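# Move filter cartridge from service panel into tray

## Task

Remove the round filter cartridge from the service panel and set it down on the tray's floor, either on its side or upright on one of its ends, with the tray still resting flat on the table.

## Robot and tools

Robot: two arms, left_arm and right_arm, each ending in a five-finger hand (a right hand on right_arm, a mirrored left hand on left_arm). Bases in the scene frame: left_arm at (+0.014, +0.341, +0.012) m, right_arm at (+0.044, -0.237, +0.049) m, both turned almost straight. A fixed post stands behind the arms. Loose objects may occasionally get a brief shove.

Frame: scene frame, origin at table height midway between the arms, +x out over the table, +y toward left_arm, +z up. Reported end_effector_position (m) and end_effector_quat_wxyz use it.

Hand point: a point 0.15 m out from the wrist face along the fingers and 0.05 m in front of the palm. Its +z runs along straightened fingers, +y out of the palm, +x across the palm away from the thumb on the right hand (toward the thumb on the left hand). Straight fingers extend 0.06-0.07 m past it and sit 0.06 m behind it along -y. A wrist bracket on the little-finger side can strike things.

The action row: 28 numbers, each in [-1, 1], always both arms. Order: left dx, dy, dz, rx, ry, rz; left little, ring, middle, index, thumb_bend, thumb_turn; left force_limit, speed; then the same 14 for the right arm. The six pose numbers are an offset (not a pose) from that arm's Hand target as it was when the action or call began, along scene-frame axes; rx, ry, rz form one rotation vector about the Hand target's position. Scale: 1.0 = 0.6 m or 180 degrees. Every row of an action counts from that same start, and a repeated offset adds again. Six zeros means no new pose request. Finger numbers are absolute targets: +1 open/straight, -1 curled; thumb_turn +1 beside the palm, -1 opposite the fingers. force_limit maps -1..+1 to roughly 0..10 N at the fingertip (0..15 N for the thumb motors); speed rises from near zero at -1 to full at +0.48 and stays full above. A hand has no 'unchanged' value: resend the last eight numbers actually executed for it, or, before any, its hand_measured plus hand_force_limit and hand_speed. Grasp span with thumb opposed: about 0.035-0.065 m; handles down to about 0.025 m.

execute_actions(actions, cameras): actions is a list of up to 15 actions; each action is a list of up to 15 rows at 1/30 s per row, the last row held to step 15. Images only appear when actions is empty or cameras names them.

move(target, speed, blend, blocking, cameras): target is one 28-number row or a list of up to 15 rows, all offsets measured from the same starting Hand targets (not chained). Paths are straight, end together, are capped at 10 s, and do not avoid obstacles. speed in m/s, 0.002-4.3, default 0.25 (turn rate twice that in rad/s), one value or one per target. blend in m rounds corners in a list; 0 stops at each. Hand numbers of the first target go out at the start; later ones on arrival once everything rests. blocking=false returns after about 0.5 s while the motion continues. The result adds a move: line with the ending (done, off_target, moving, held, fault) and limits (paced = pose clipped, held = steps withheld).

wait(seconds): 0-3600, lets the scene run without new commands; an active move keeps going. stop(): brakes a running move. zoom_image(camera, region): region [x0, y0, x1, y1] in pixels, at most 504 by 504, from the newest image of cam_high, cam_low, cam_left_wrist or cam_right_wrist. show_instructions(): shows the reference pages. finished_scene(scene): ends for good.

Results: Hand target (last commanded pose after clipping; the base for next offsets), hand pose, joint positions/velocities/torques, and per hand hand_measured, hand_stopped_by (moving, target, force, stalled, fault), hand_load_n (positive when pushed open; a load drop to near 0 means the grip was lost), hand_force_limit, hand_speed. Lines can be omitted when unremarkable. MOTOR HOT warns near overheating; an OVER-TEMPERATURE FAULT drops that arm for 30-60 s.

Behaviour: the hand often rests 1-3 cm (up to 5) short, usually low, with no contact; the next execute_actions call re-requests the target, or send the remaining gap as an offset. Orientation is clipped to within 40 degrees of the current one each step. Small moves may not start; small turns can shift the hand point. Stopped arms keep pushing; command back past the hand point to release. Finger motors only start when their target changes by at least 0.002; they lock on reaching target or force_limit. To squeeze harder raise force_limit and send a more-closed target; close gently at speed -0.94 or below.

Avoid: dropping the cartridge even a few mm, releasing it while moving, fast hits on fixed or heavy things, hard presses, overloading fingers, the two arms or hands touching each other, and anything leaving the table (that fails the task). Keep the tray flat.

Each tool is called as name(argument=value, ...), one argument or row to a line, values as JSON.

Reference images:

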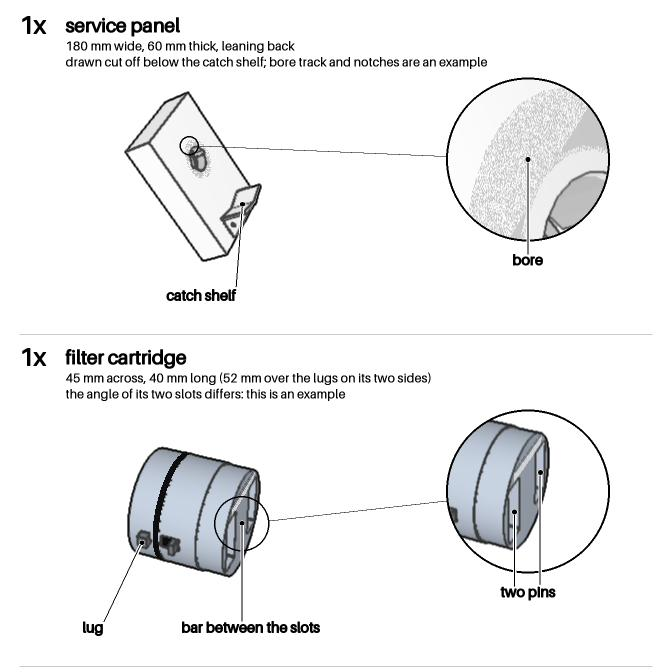

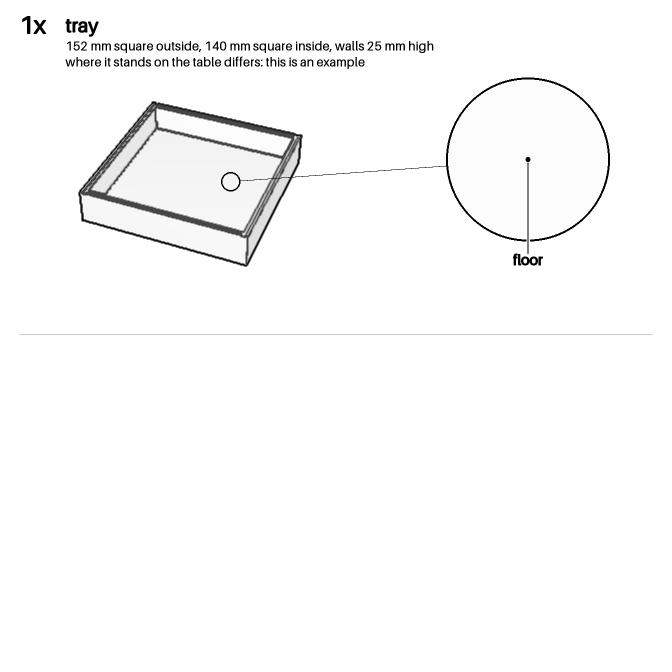

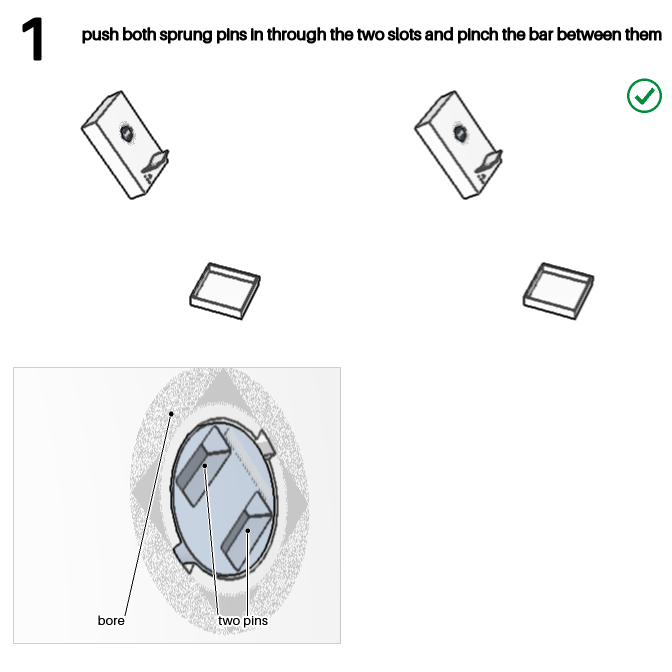

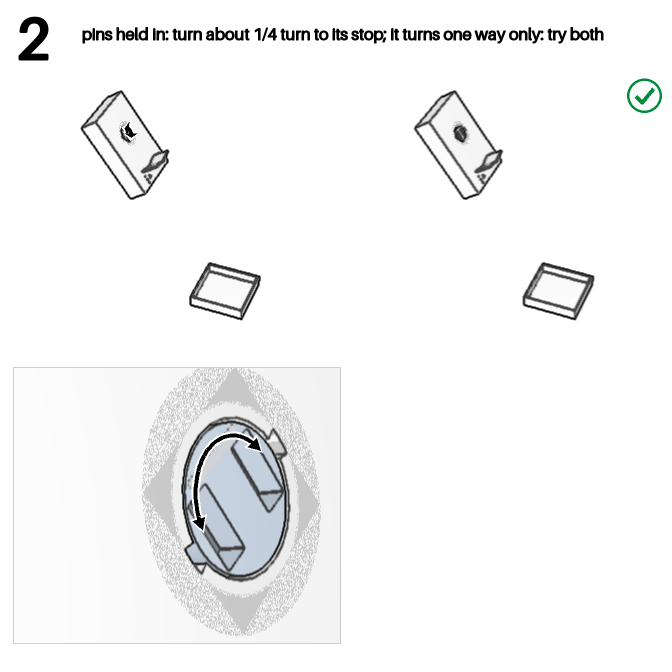

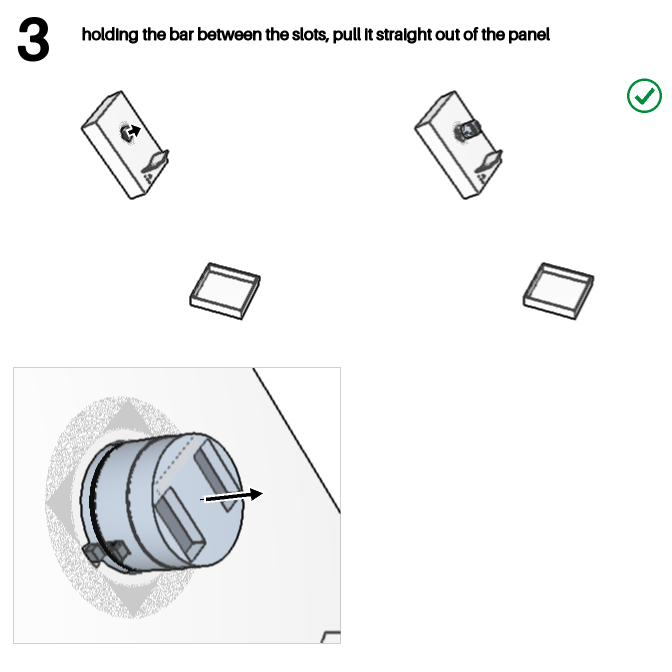

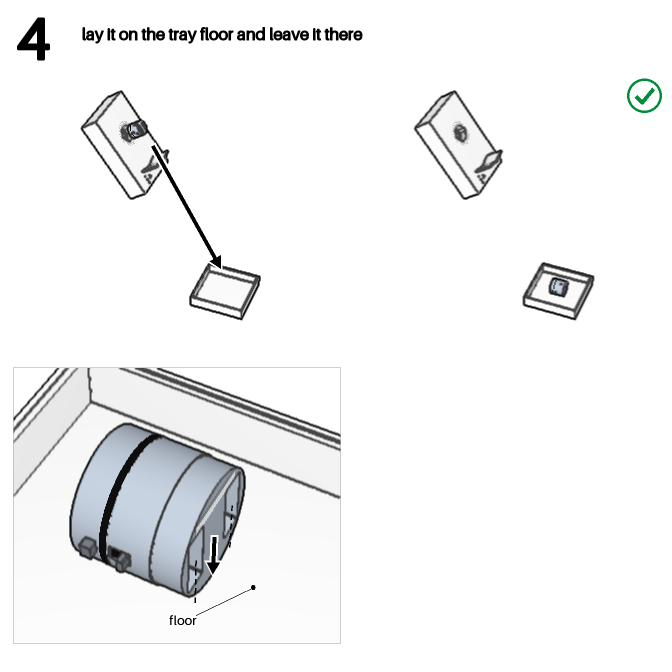

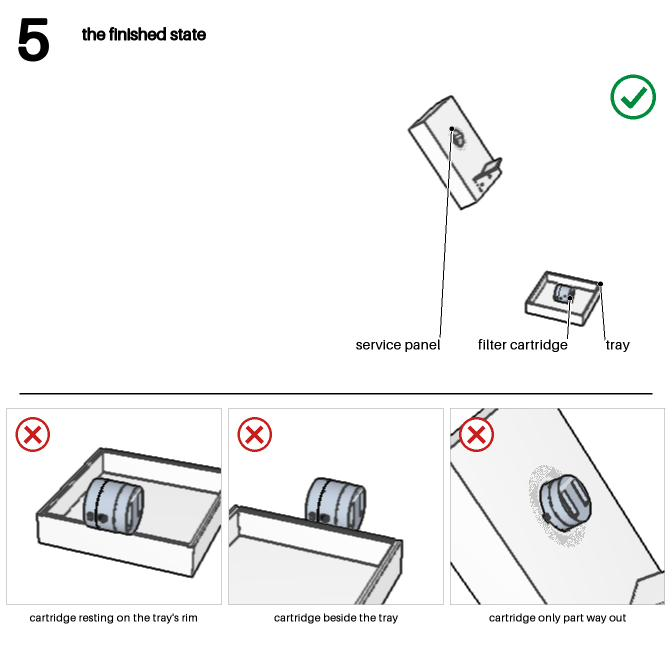

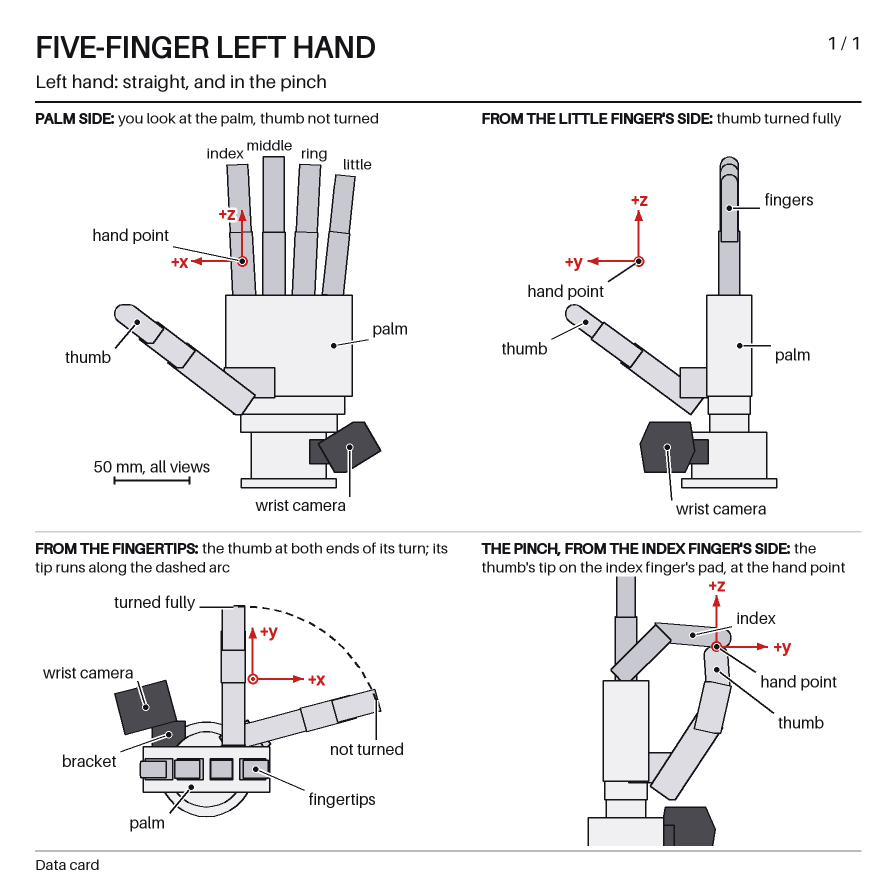

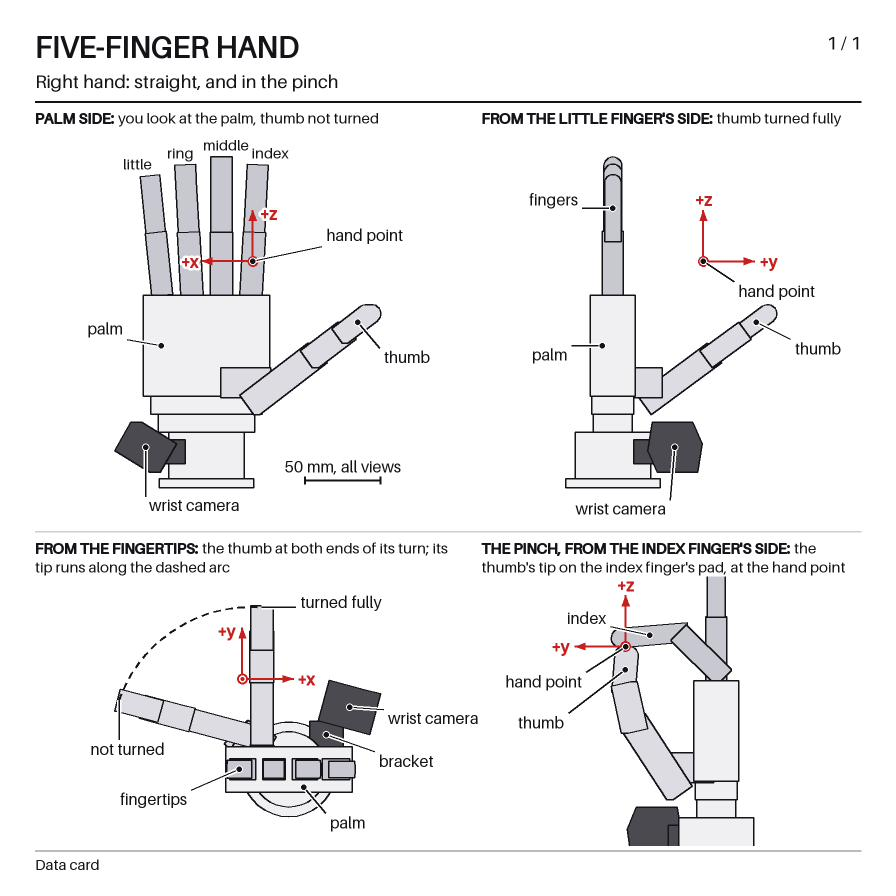

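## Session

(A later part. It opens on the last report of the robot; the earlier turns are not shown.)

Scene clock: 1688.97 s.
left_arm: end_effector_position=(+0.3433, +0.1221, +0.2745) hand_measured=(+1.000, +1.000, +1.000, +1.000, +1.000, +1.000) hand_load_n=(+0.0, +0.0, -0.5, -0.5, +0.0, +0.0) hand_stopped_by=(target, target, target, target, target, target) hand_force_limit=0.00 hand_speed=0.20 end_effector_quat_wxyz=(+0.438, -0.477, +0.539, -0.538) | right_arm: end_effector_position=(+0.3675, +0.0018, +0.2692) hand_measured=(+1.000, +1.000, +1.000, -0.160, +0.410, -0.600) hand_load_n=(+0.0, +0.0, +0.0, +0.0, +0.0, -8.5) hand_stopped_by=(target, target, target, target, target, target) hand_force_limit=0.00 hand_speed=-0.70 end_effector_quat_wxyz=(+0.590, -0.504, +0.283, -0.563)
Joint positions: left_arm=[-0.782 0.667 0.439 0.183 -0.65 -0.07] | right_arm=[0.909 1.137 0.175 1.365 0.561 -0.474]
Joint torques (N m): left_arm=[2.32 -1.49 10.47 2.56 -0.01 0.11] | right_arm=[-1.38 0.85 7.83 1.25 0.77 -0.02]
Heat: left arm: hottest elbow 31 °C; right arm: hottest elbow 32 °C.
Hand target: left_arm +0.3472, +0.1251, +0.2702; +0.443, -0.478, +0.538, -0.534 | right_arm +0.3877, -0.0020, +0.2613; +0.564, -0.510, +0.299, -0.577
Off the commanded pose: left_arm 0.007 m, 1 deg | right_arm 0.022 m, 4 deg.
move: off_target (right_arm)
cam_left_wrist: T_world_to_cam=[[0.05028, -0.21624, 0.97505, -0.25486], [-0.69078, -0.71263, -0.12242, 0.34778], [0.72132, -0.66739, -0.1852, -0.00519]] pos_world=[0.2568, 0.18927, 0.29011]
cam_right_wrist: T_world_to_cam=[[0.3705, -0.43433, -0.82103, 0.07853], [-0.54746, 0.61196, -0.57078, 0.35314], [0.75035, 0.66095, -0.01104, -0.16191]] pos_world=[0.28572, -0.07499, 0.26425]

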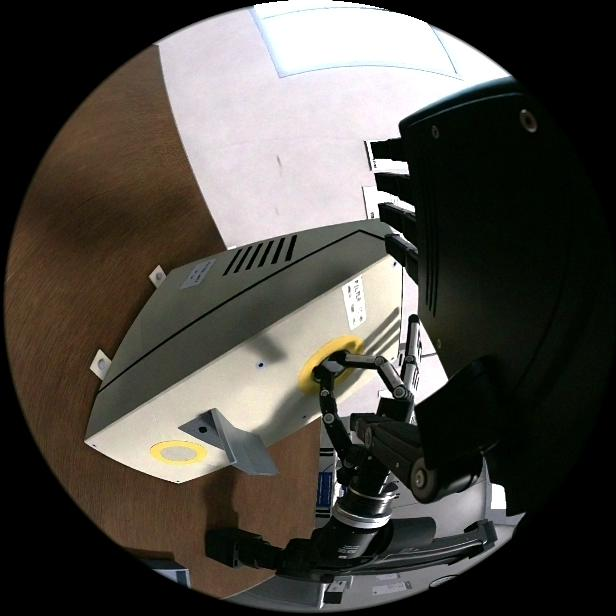

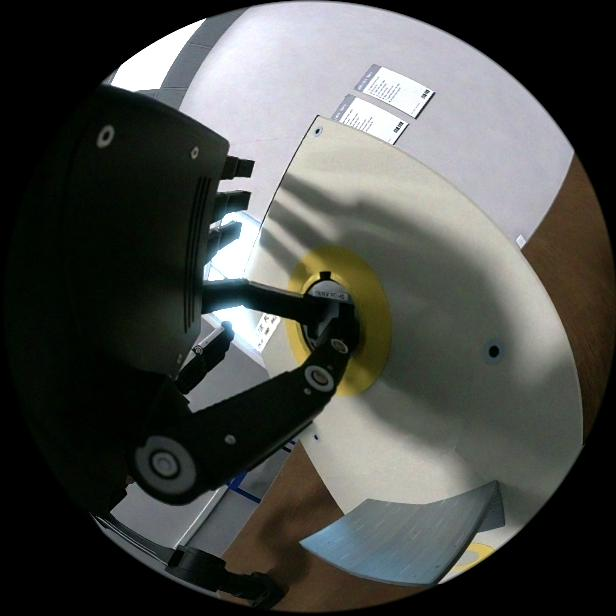

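move(
  target=[0,0,0,0,0,0,1,1,1,1,1,1,0,0.2,-0.0017,0.0045,-0.0025,-0.1364,0,0.0957,1,1,1,-0.16,0.41,-0.60,0,-0.7],
  speed=0.08,
)

move(
  target=[0,0,0,0,0,0,1,1,1,1,1,1,0,0.2,0.025,0.0,-0.0175,-0.006,0.0096,-0.0082,1,1,1,-0.16,0.41,-0.60,0.2,-0.7],
  speed=0.05,
  cameras=["cam_left_wrist", "cam_right_wrist"],
)

zoom_image(
  camera="cam_left_wrist",
  region=[305, 335, 365, 395],
)

zoom_image(
  camera="cam_right_wrist",
  region=[280, 250, 400, 370],
)

Scene clock: 1704.83 s.
left_arm: end_effector_position=(+0.3433, +0.1221, +0.2745) hand_measured=(+1.000, +1.000, +1.000, +1.000, +1.000, +1.000) hand_load_n=(-0.5, +0.0, +0.0, -0.5, +0.0, +0.0) hand_stopped_by=(target, target, target, target, target, target) hand_force_limit=0.00 hand_speed=0.20 end_effector_quat_wxyz=(+0.438, -0.477, +0.539, -0.538) | right_arm: end_effector_position=(+0.3668, +0.0052, +0.2661) hand_measured=(+1.000, +1.000, +1.000, -0.160, +0.410, -0.600) hand_load_n=(+0.0, +0.0, +0.0, +0.0, +0.0, +1.5) hand_stopped_by=(target, target, target, target, target, target) hand_force_limit=0.00 hand_speed=-0.70 end_effector_quat_wxyz=(-0.554, +0.638, -0.087, +0.528)
Joint positions: left_arm=[-0.782 0.667 0.439 0.183 -0.65 -0.07] | right_arm=[0.679 0.82 0.217 0.775 -0.006 -0.624]
Joint torques (N m): left_arm=[2.26 -1.44 10.47 2.55 -0.01 0.11] | right_arm=[-1.03 2.14 10.3 0.44 0.38 -0.35]
Heat: left arm: hottest elbow 31 °C; right arm: hottest elbow 31 °C.
Hand target: left_arm +0.3472, +0.1251, +0.2702; +0.443, -0.478, +0.538, -0.534 | right_arm +0.3867, +0.0008, +0.2599; -0.523, +0.656, -0.091, +0.536
Off the commanded pose: left_arm 0.007 m, 1 deg | right_arm 0.021 m, 4 deg.
move: off_target (right_arm)

Scene clock: 1705.50 s.
left_arm: end_effector_position=(+0.3433, +0.1221, +0.2745) hand_measured=(+1.000, +1.000, +1.000, +1.000, +1.000, +1.000) hand_load_n=(+0.0, +0.0, +0.0, +0.0, +0.0, -0.5) hand_stopped_by=(target, target, target, target, target, target) hand_force_limit=0.00 hand_speed=0.20 end_effector_quat_wxyz=(+0.438, -0.477, +0.539, -0.538) | right_arm: end_effector_position=(+0.3679, +0.0050, +0.2652) hand_measured=(+1.000, +1.000, +1.000, -0.160, +0.410, -0.600) hand_load_n=(+0.0, +0.0, +0.0, +0.0, +0.0, +1.5) hand_stopped_by=(target, target, target, target, target, target) hand_force_limit=0.20 hand_speed=-0.70 end_effector_quat_wxyz=(-0.553, +0.640, -0.088, +0.527)
Joint positions: left_arm=[-0.782 0.667 0.439 0.183 -0.65 -0.07] | right_arm=[0.676 0.823 0.22 0.769 -0.009 -0.624]
Joint torques (N m): left_arm=[2.2 -1.55 10.47 2.56 -0.02 0.11] | right_arm=[-2.08 5.95 11.36 0.36 0.82 -0.32]
Heat: left arm: hottest elbow 31 °C; right arm: hottest elbow 31 °C.
Hand target: left_arm +0.3472, +0.1251, +0.2702; +0.443, -0.478, +0.538, -0.534 | right_arm +0.4017, +0.0008, +0.2495; -0.508, +0.668, -0.102, +0.534
Off the commanded pose: left_arm 0.007 m, 1 deg | right_arm 0.037 m, 6 deg.
move: off_target (right_arm)
cam_left_wrist: T_world_to_cam=[[0.05028, -0.21624, 0.97505, -0.25486], [-0.69078, -0.71263, -0.12242, 0.34778], [0.72132, -0.66739, -0.1852, -0.00519]] pos_world=[0.2568, 0.18927, 0.29011]
cam_right_wrist: T_world_to_cam=[[0.53054, -0.59815, -0.60063, -0.04], [-0.64514, 0.17469, -0.74382, 0.43305], [0.54984, 0.78212, -0.29321, -0.0164]] pos_world=[0.30962, -0.08675, 0.29328]

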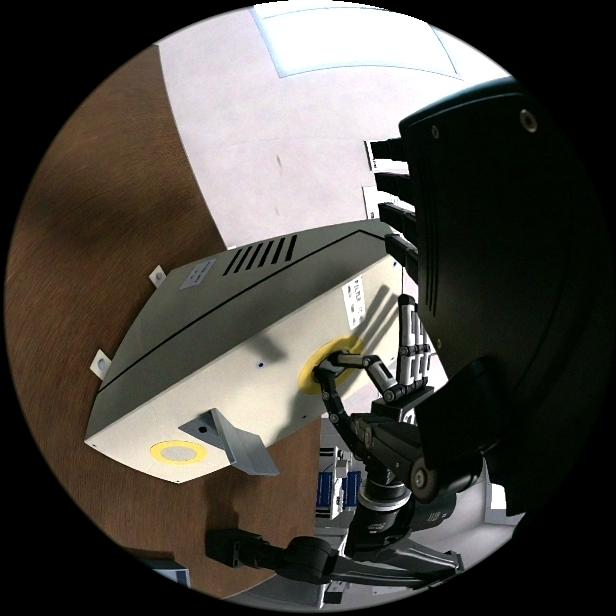

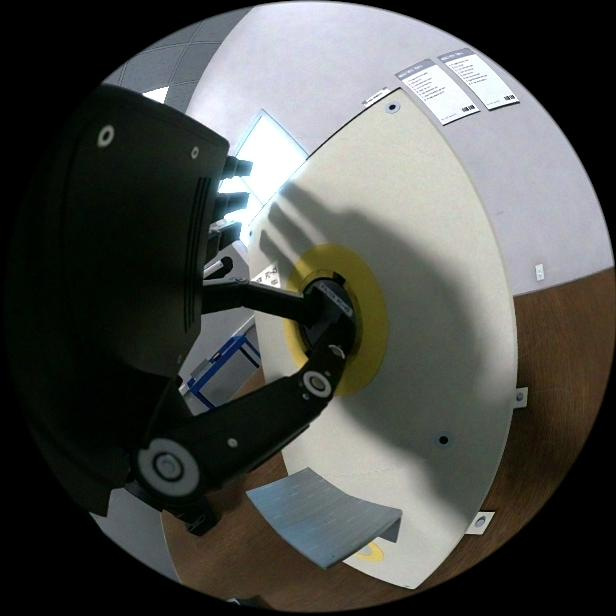

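Scaled by 8.400 from the camera's image (finer frame: 880x880).

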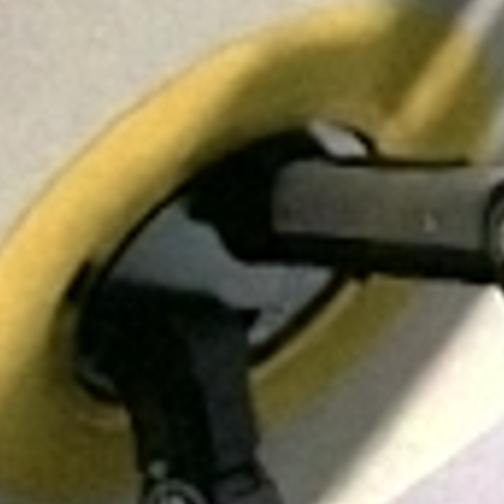

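Scaled by 4.200 from the camera's image (finer frame: 880x880).

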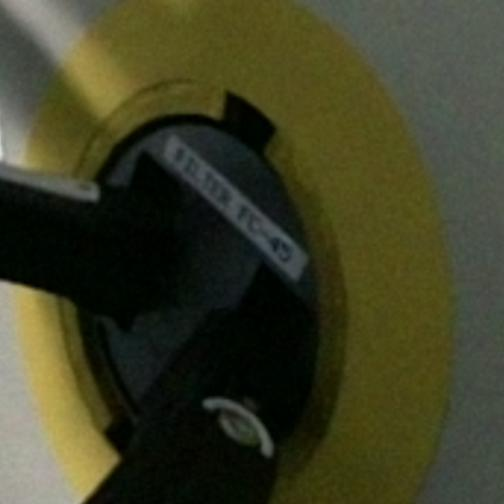

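move(
  target=[0,0,0,0,0,0,1,1,1,1,1,1,0,0.2,0.025,0.0,-0.0175,-0.004,0.0064,-0.0055,1,1,1,-0.16,0.41,-0.60,0.2,-0.7],
  speed=0.05,
  cameras=["cam_left_wrist", "cam_right_wrist"],
)

zoom_image(
  camera="cam_left_wrist",
  region=[305, 335, 365, 395],
)

Scene clock: 1709.73 s.
left_arm: end_effector_position=(+0.3433, +0.1221, +0.2745) hand_measured=(+1.000, +1.000, +1.000, +1.000, +1.000, +1.000) hand_load_n=(+0.0, +0.0, +0.0, -0.5, +0.0, -0.5) hand_stopped_by=(target, target, target, target, target, target) hand_force_limit=0.00 hand_speed=0.20 end_effector_quat_wxyz=(+0.438, -0.477, +0.539, -0.538) | right_arm: end_effector_position=(+0.3695, +0.0050, +0.2652) hand_measured=(+1.000, +1.000, +1.000, -0.160, +0.410, -0.600) hand_load_n=(+0.0, +0.0, +0.0, -2.0, +0.0, +1.0) hand_stopped_by=(target, target, target, target, target, target) hand_force_limit=0.20 hand_speed=-0.70 end_effector_quat_wxyz=(-0.556, +0.639, -0.088, +0.524)
Joint positions: left_arm=[-0.782 0.667 0.439 0.183 -0.65 -0.07] | right_arm=[0.665 0.831 0.221 0.78 -0.025 -0.615]
Joint torques (N m): left_arm=[2.14 -1.44 10.48 2.55 0 0.11] | right_arm=[-3.19 9.17 12.05 0.51 1.21 -0.4]
Heat: left arm: hottest elbow 31 °C; right arm: hottest elbow 32 °C.
Hand target: left_arm +0.3472, +0.1251, +0.2702; +0.443, -0.478, +0.538, -0.534 | right_arm +0.4167, +0.0007, +0.2389; -0.498, +0.676, -0.110, +0.532
Off the commanded pose: left_arm 0.007 m, 1 deg | right_arm 0.054 m, 8 deg.
move: off_target (right_arm)
cam_left_wrist: T_world_to_cam=[[0.05028, -0.21624, 0.97505, -0.25486], [-0.69078, -0.71263, -0.12242, 0.34778], [0.72132, -0.66739, -0.1852, -0.00519]] pos_world=[0.2568, 0.18927, 0.29011]
cam_right_wrist: T_world_to_cam=[[0.53303, -0.59132, -0.60516, -0.04055], [-0.64735, 0.17553, -0.74171, 0.43426], [0.54481, 0.7871, -0.28922, -0.01648]] pos_world=[0.31171, -0.08723, 0.29279]

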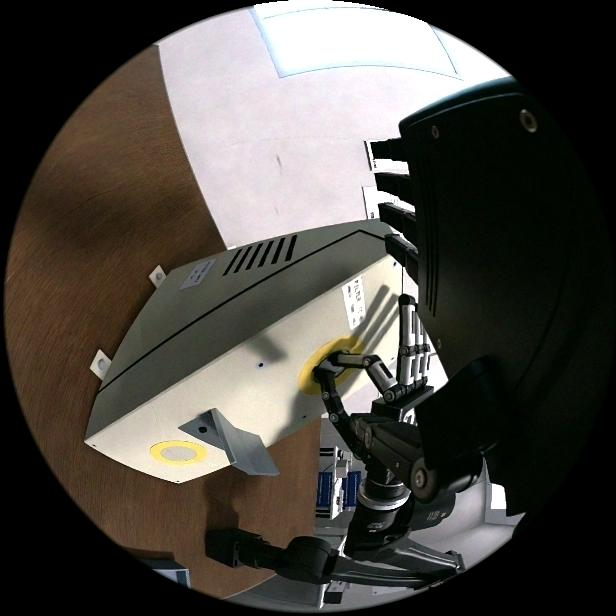

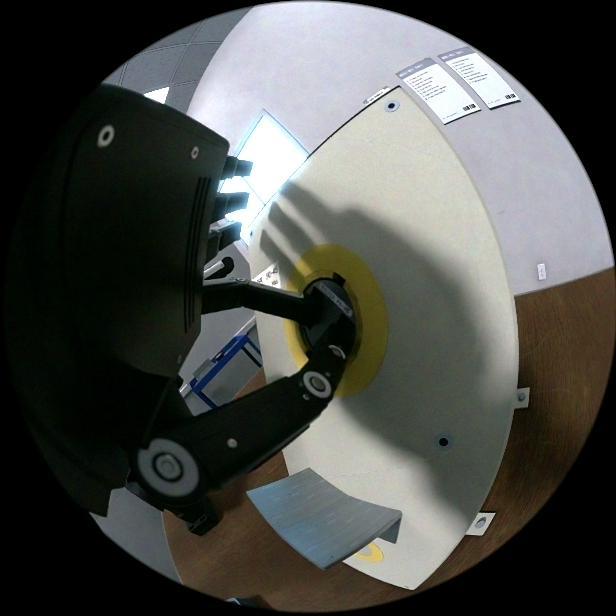

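Scaled by 8.400 from the camera's image (finer frame: 880x880).

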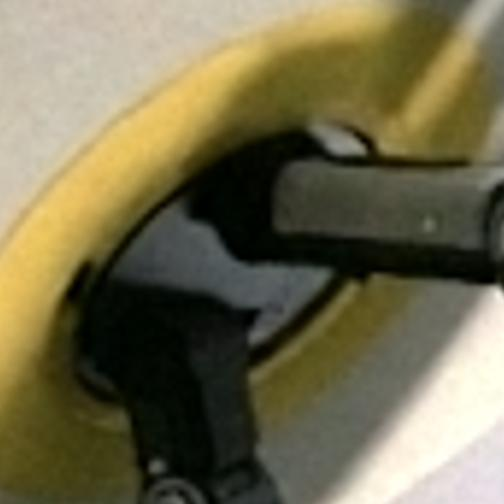

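move(
  target=[0,0,0,0,0,0,1,1,1,1,1,1,0,0.2,-0.001,0.0014,-0.0015,-0.055,0,0.0385,1,1,1,-0.16,0.41,-0.60,0.2,-0.7],
  speed=0.05,
  cameras=["cam_left_wrist", "cam_right_wrist"],
)

zoom_image(
  camera="cam_left_wrist",
  region=[305, 335, 365, 395],
)

Scene clock: 1718.03 s.
left_arm: end_effector_position=(+0.3433, +0.1221, +0.2745) hand_measured=(+1.000, +1.000, +1.000, +1.000, +1.000, +1.000) hand_load_n=(+0.0, +0.0, +0.0, +0.0, +0.0, +0.0) hand_stopped_by=(target, target, target, target, target, target) hand_force_limit=0.00 hand_speed=0.20 end_effector_quat_wxyz=(+0.438, -0.477, +0.539, -0.538) | right_arm: end_effector_position=(+0.3684, +0.0081, +0.2628) hand_measured=(+1.000, +1.000, +1.000, -0.160, +0.410, -0.600) hand_load_n=(+0.0, +0.0, +0.0, -7.0, +0.0, +4.5) hand_stopped_by=(target, target, target, target, target, target) hand_force_limit=0.20 hand_speed=-0.70 end_effector_quat_wxyz=(-0.540, +0.680, -0.016, +0.496)
Joint positions: left_arm=[-0.782 0.667 0.439 0.183 -0.65 -0.07] | right_arm=[0.592 0.782 0.274 0.585 -0.223 -0.703]
Joint torques (N m): left_arm=[2.14 -1.44 10.48 2.55 -0.01 0.12] | right_arm=[-2.14 8.64 12.57 -0.18 1.53 -0.94]
Heat: left arm: hottest elbow 31 °C; right arm: hottest elbow 33 °C.
Hand target: left_arm +0.3472, +0.1251, +0.2702; +0.443, -0.478, +0.538, -0.534 | right_arm +0.4161, +0.0015, +0.2381; -0.469, +0.721, -0.022, +0.509
Off the commanded pose: left_arm 0.007 m, 1 deg | right_arm 0.054 m, 9 deg.
move: off_target (right_arm)
cam_left_wrist: T_world_to_cam=[[0.05028, -0.21624, 0.97505, -0.25486], [-0.69078, -0.71263, -0.12242, 0.34778], [0.72132, -0.66739, -0.1852, -0.00519]] pos_world=[0.2568, 0.18927, 0.29011]
cam_right_wrist: T_world_to_cam=[[0.59916, -0.60511, -0.52426, -0.08513], [-0.65968, -0.00207, -0.75155, 0.43986], [0.45368, 0.79614, -0.40042, 0.04375]] pos_world=[0.32133, -0.08544, 0.30346]

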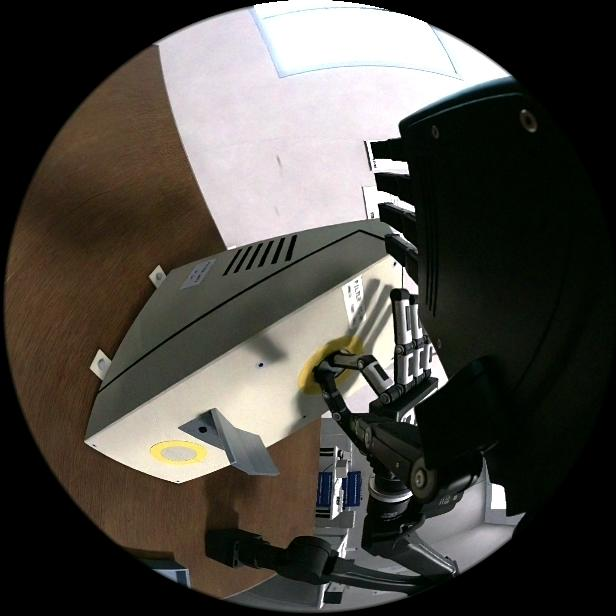

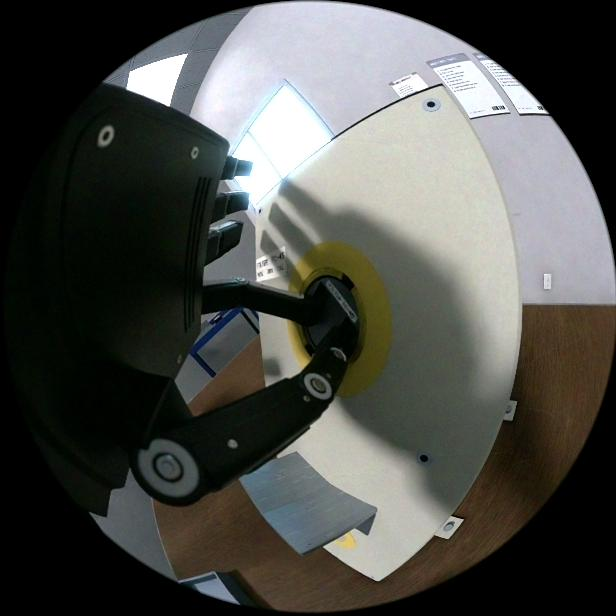

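Scaled by 8.400 from the camera's image (finer frame: 880x880).

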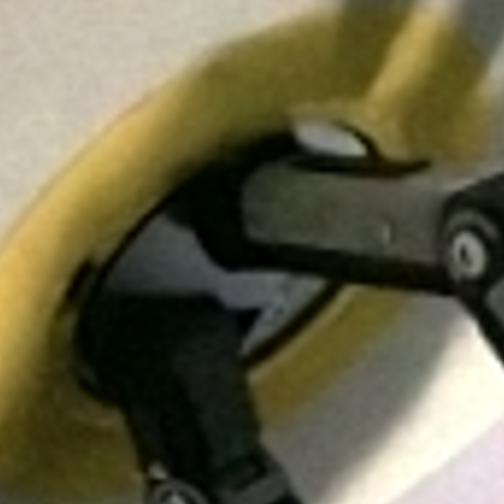

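move(
  target=[0,0,0,0,0,0,1,1,1,1,1,1,0,0.2,0.0015,-0.005,0.004,0.125,0,-0.0877,1,1,1,-0.16,0.41,-0.60,0.2,-0.7],
  speed=0.05,
  cameras=["cam_left_wrist", "cam_right_wrist"],
)

zoom_image(
  camera="cam_left_wrist",
  region=[305, 335, 365, 395],
)

zoom_image(
  camera="cam_right_wrist",
  region=[280, 250, 400, 370],
)

Scene clock: 1730.63 s.
left_arm: end_effector_position=(+0.3433, +0.1221, +0.2745) hand_measured=(+1.000, +1.000, +1.000, +1.000, +1.000, +1.000) hand_load_n=(+0.0, +0.0, +0.0, +0.0, +0.0, +0.0) hand_stopped_by=(target, target, target, target, target, target) hand_force_limit=0.00 hand_speed=0.20 end_effector_quat_wxyz=(+0.438, -0.477, +0.539, -0.538) | right_arm: end_effector_position=(+0.3711, +0.0043, +0.2676) hand_measured=(+1.000, +1.000, +1.000, -0.160, +0.410, -0.600) hand_load_n=(+0.0, +0.0, +0.0, -2.0, +0.5, -8.5) hand_stopped_by=(target, target, target, target, target, target) hand_force_limit=0.20 hand_speed=-0.70 end_effector_quat_wxyz=(+0.586, -0.575, +0.188, -0.539)
Joint positions: left_arm=[-0.782 0.667 0.439 0.183 -0.65 -0.07] | right_arm=[0.761 0.961 0.183 1.056 0.229 -0.491]
Joint torques (N m): left_arm=[2.2 -1.38 10.47 2.54 0 0.11] | right_arm=[-3.31 7.47 11.07 0.08 1.71 -0.19]
Heat: left arm: hottest elbow 31 °C; right arm: hottest elbow 33 °C.
Hand target: left_arm +0.3472, +0.1251, +0.2702; +0.443, -0.478, +0.538, -0.534 | right_arm +0.4170, -0.0015, +0.2405; +0.527, -0.606, +0.219, -0.554
Off the commanded pose: left_arm 0.007 m, 1 deg | right_arm 0.054 m, 9 deg.
move: off_target (right_arm)
cam_left_wrist: T_world_to_cam=[[0.05028, -0.21624, 0.97505, -0.25486], [-0.69078, -0.71263, -0.12242, 0.34778], [0.72132, -0.66739, -0.1852, -0.00519]] pos_world=[0.2568, 0.18927, 0.29011]
cam_right_wrist: T_world_to_cam=[[0.44963, -0.50977, -0.73346, 0.02454], [-0.62668, 0.40508, -0.66571, 0.40819], [0.63647, 0.75898, -0.13733, -0.09067]] pos_world=[0.30248, -0.08402, 0.27729]

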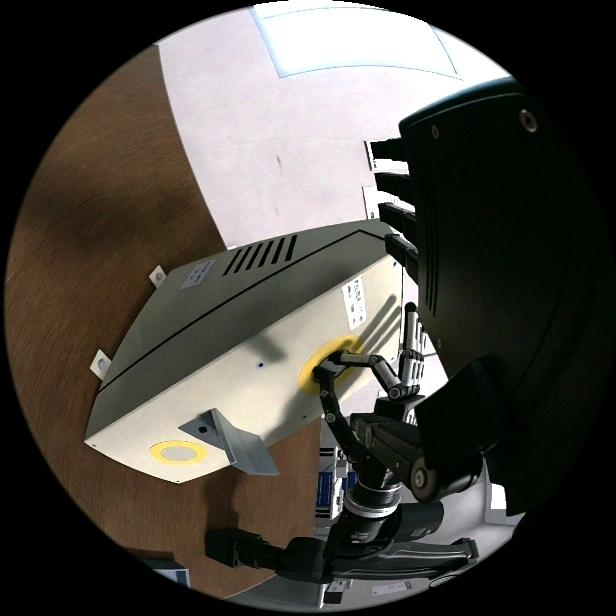

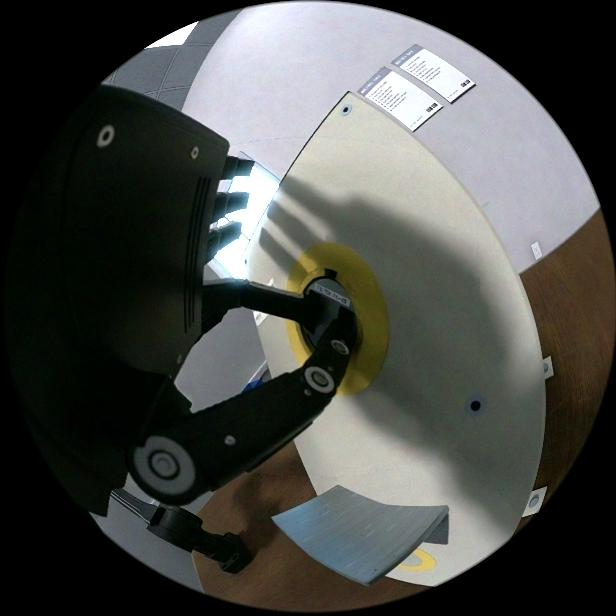

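Scaled by 8.400 from the camera's image (finer frame: 880x880).

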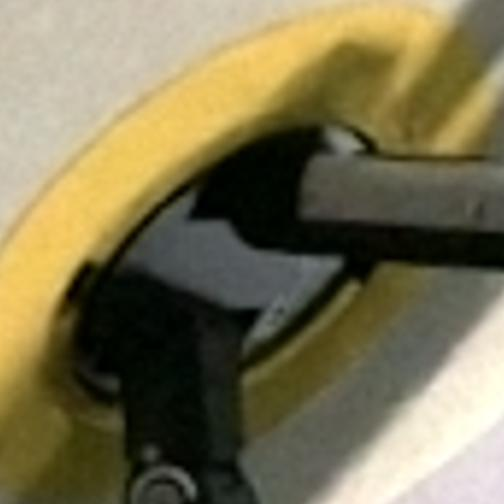

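Scaled by 4.200 from the camera's image (finer frame: 880x880).

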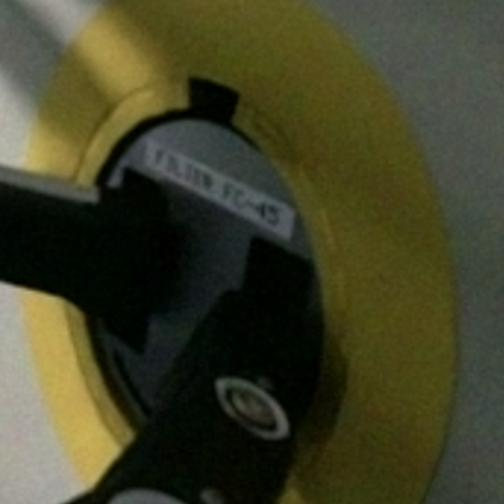

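show_instructions(
)

Reference images for this scene: manual page 1, manual page 2, manual page 3, manual page 4, manual page 5, manual page 6, manual page 7, FIVE-FINGER LEFT HAND page 1, FIVE-FINGER HAND page 1.

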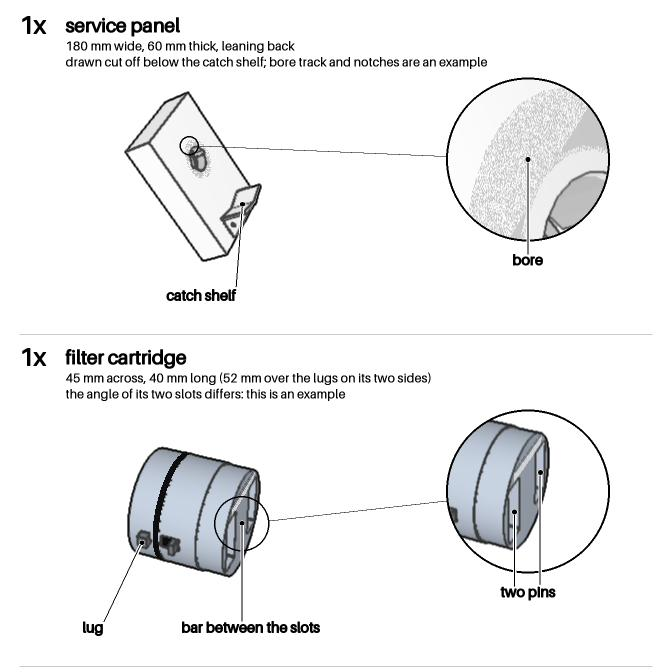

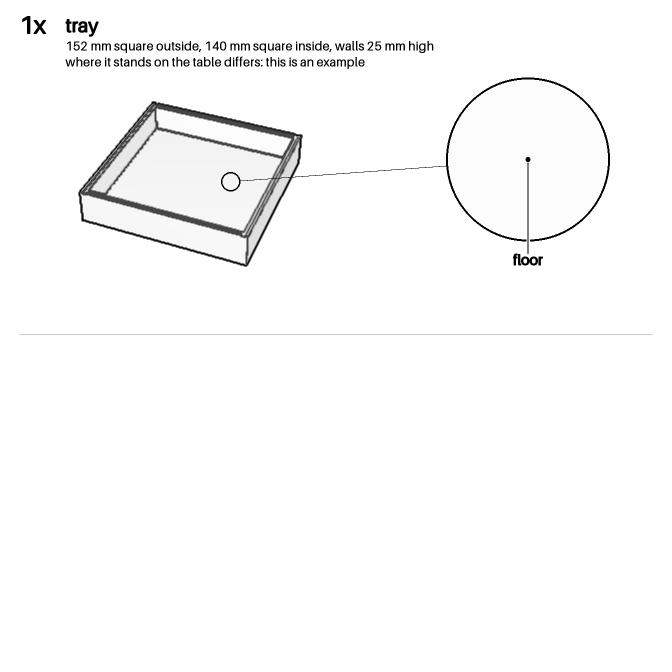

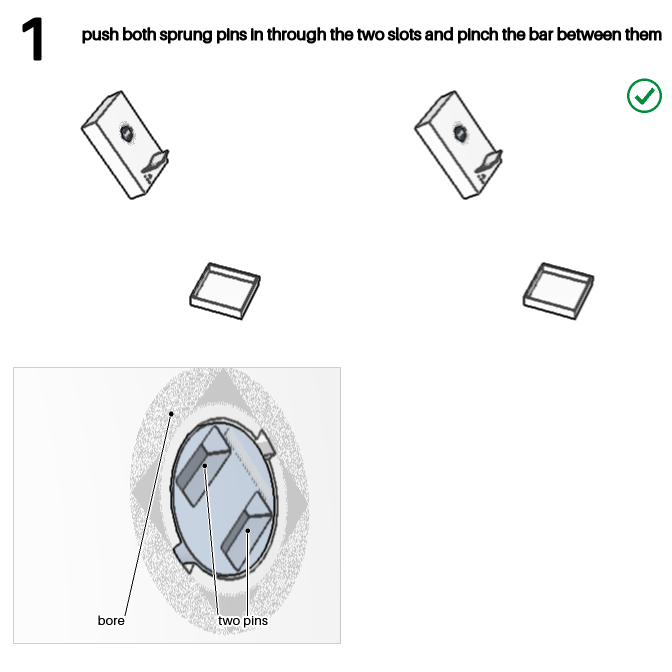

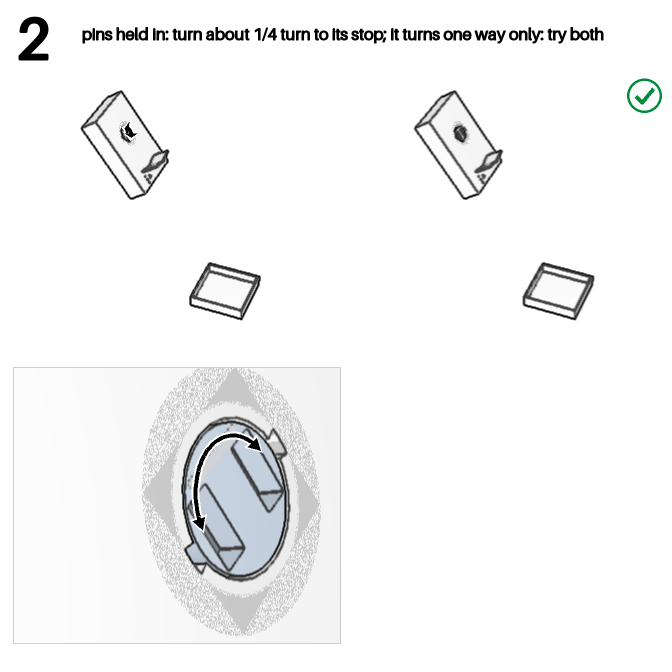

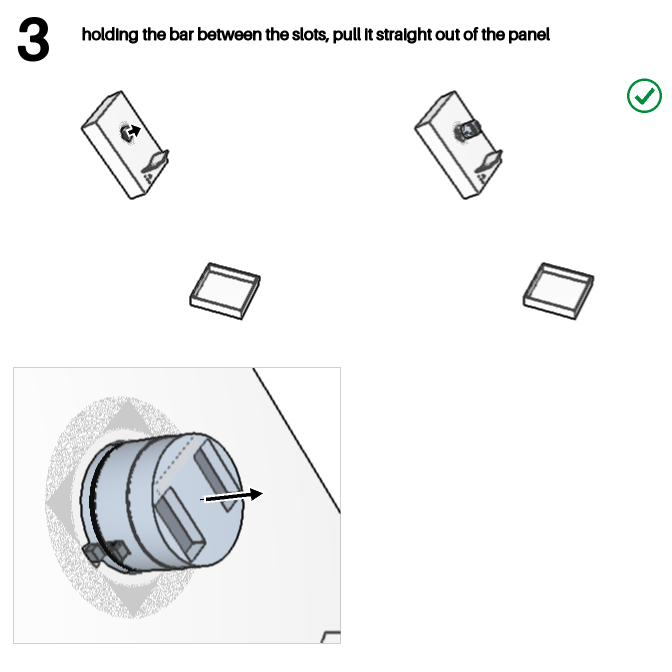

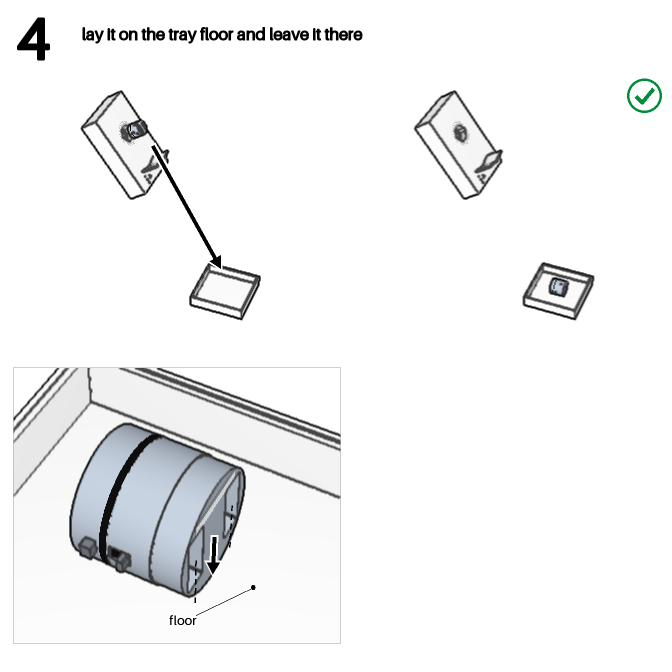

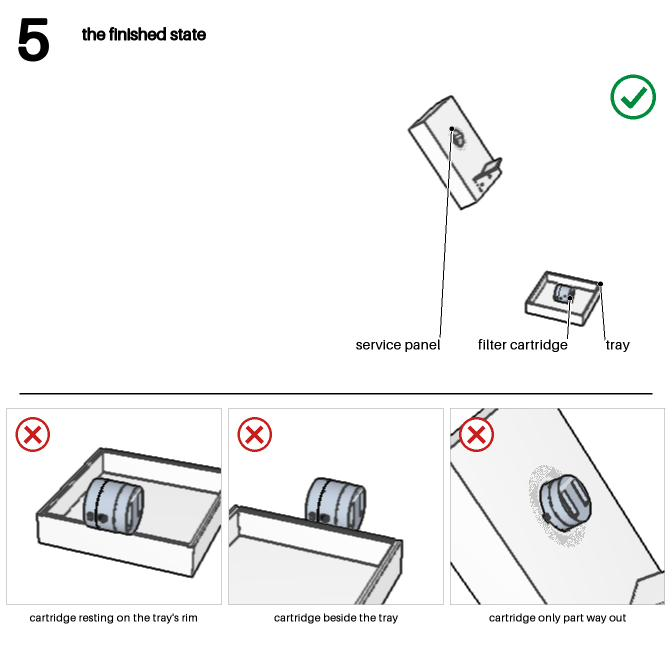

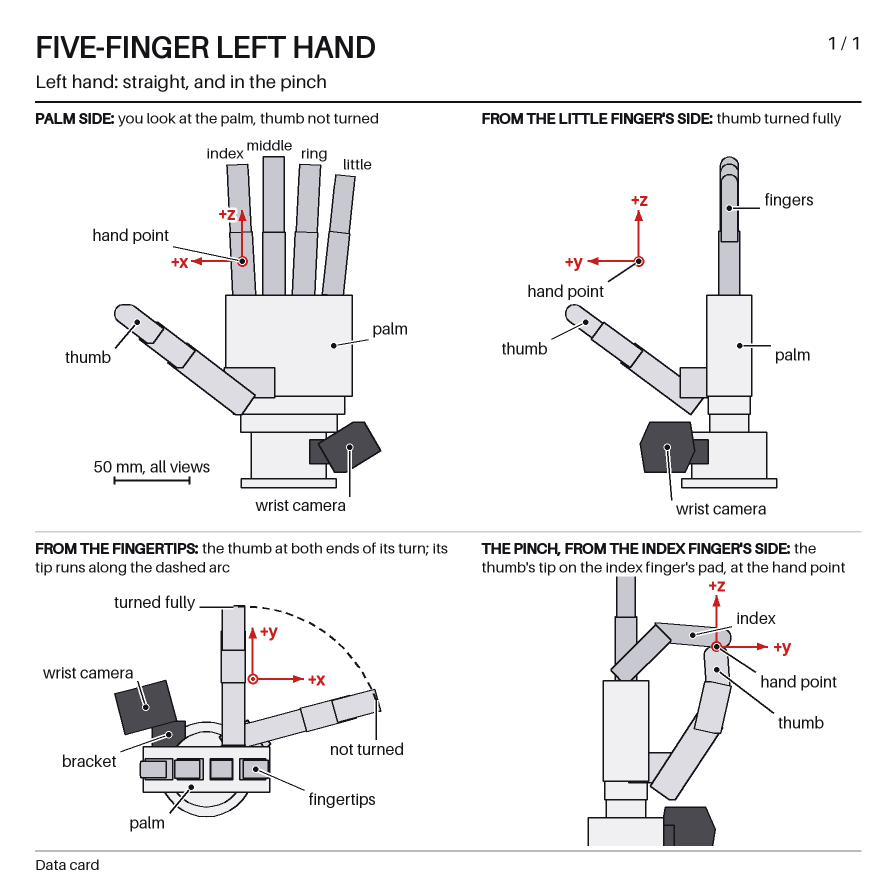

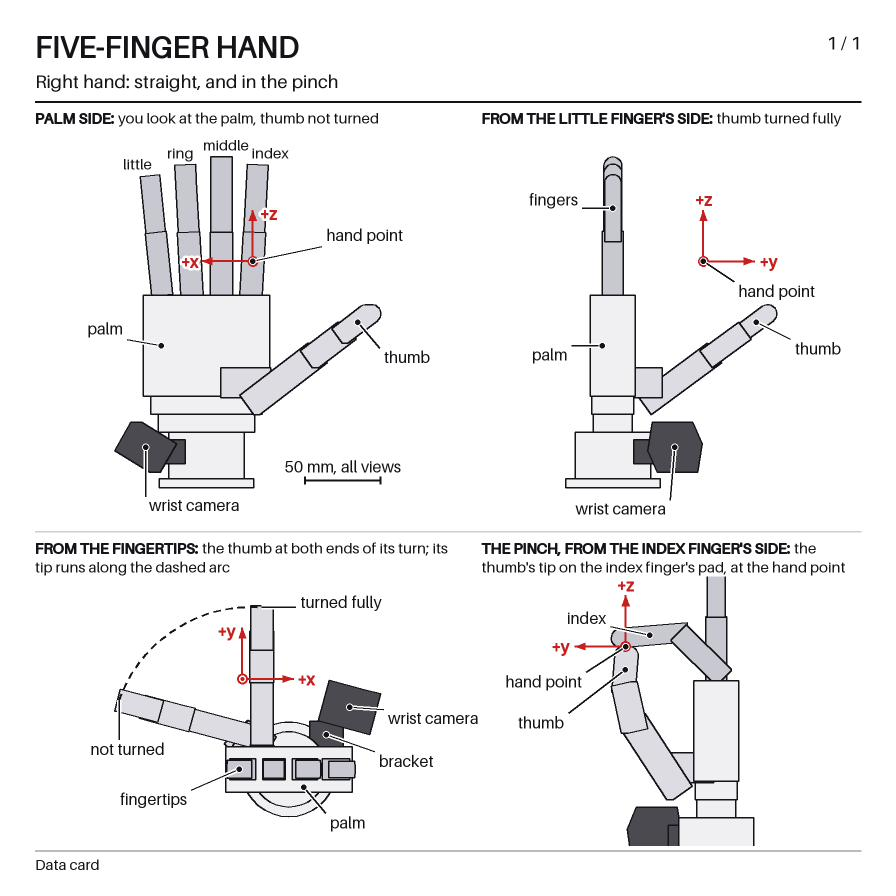

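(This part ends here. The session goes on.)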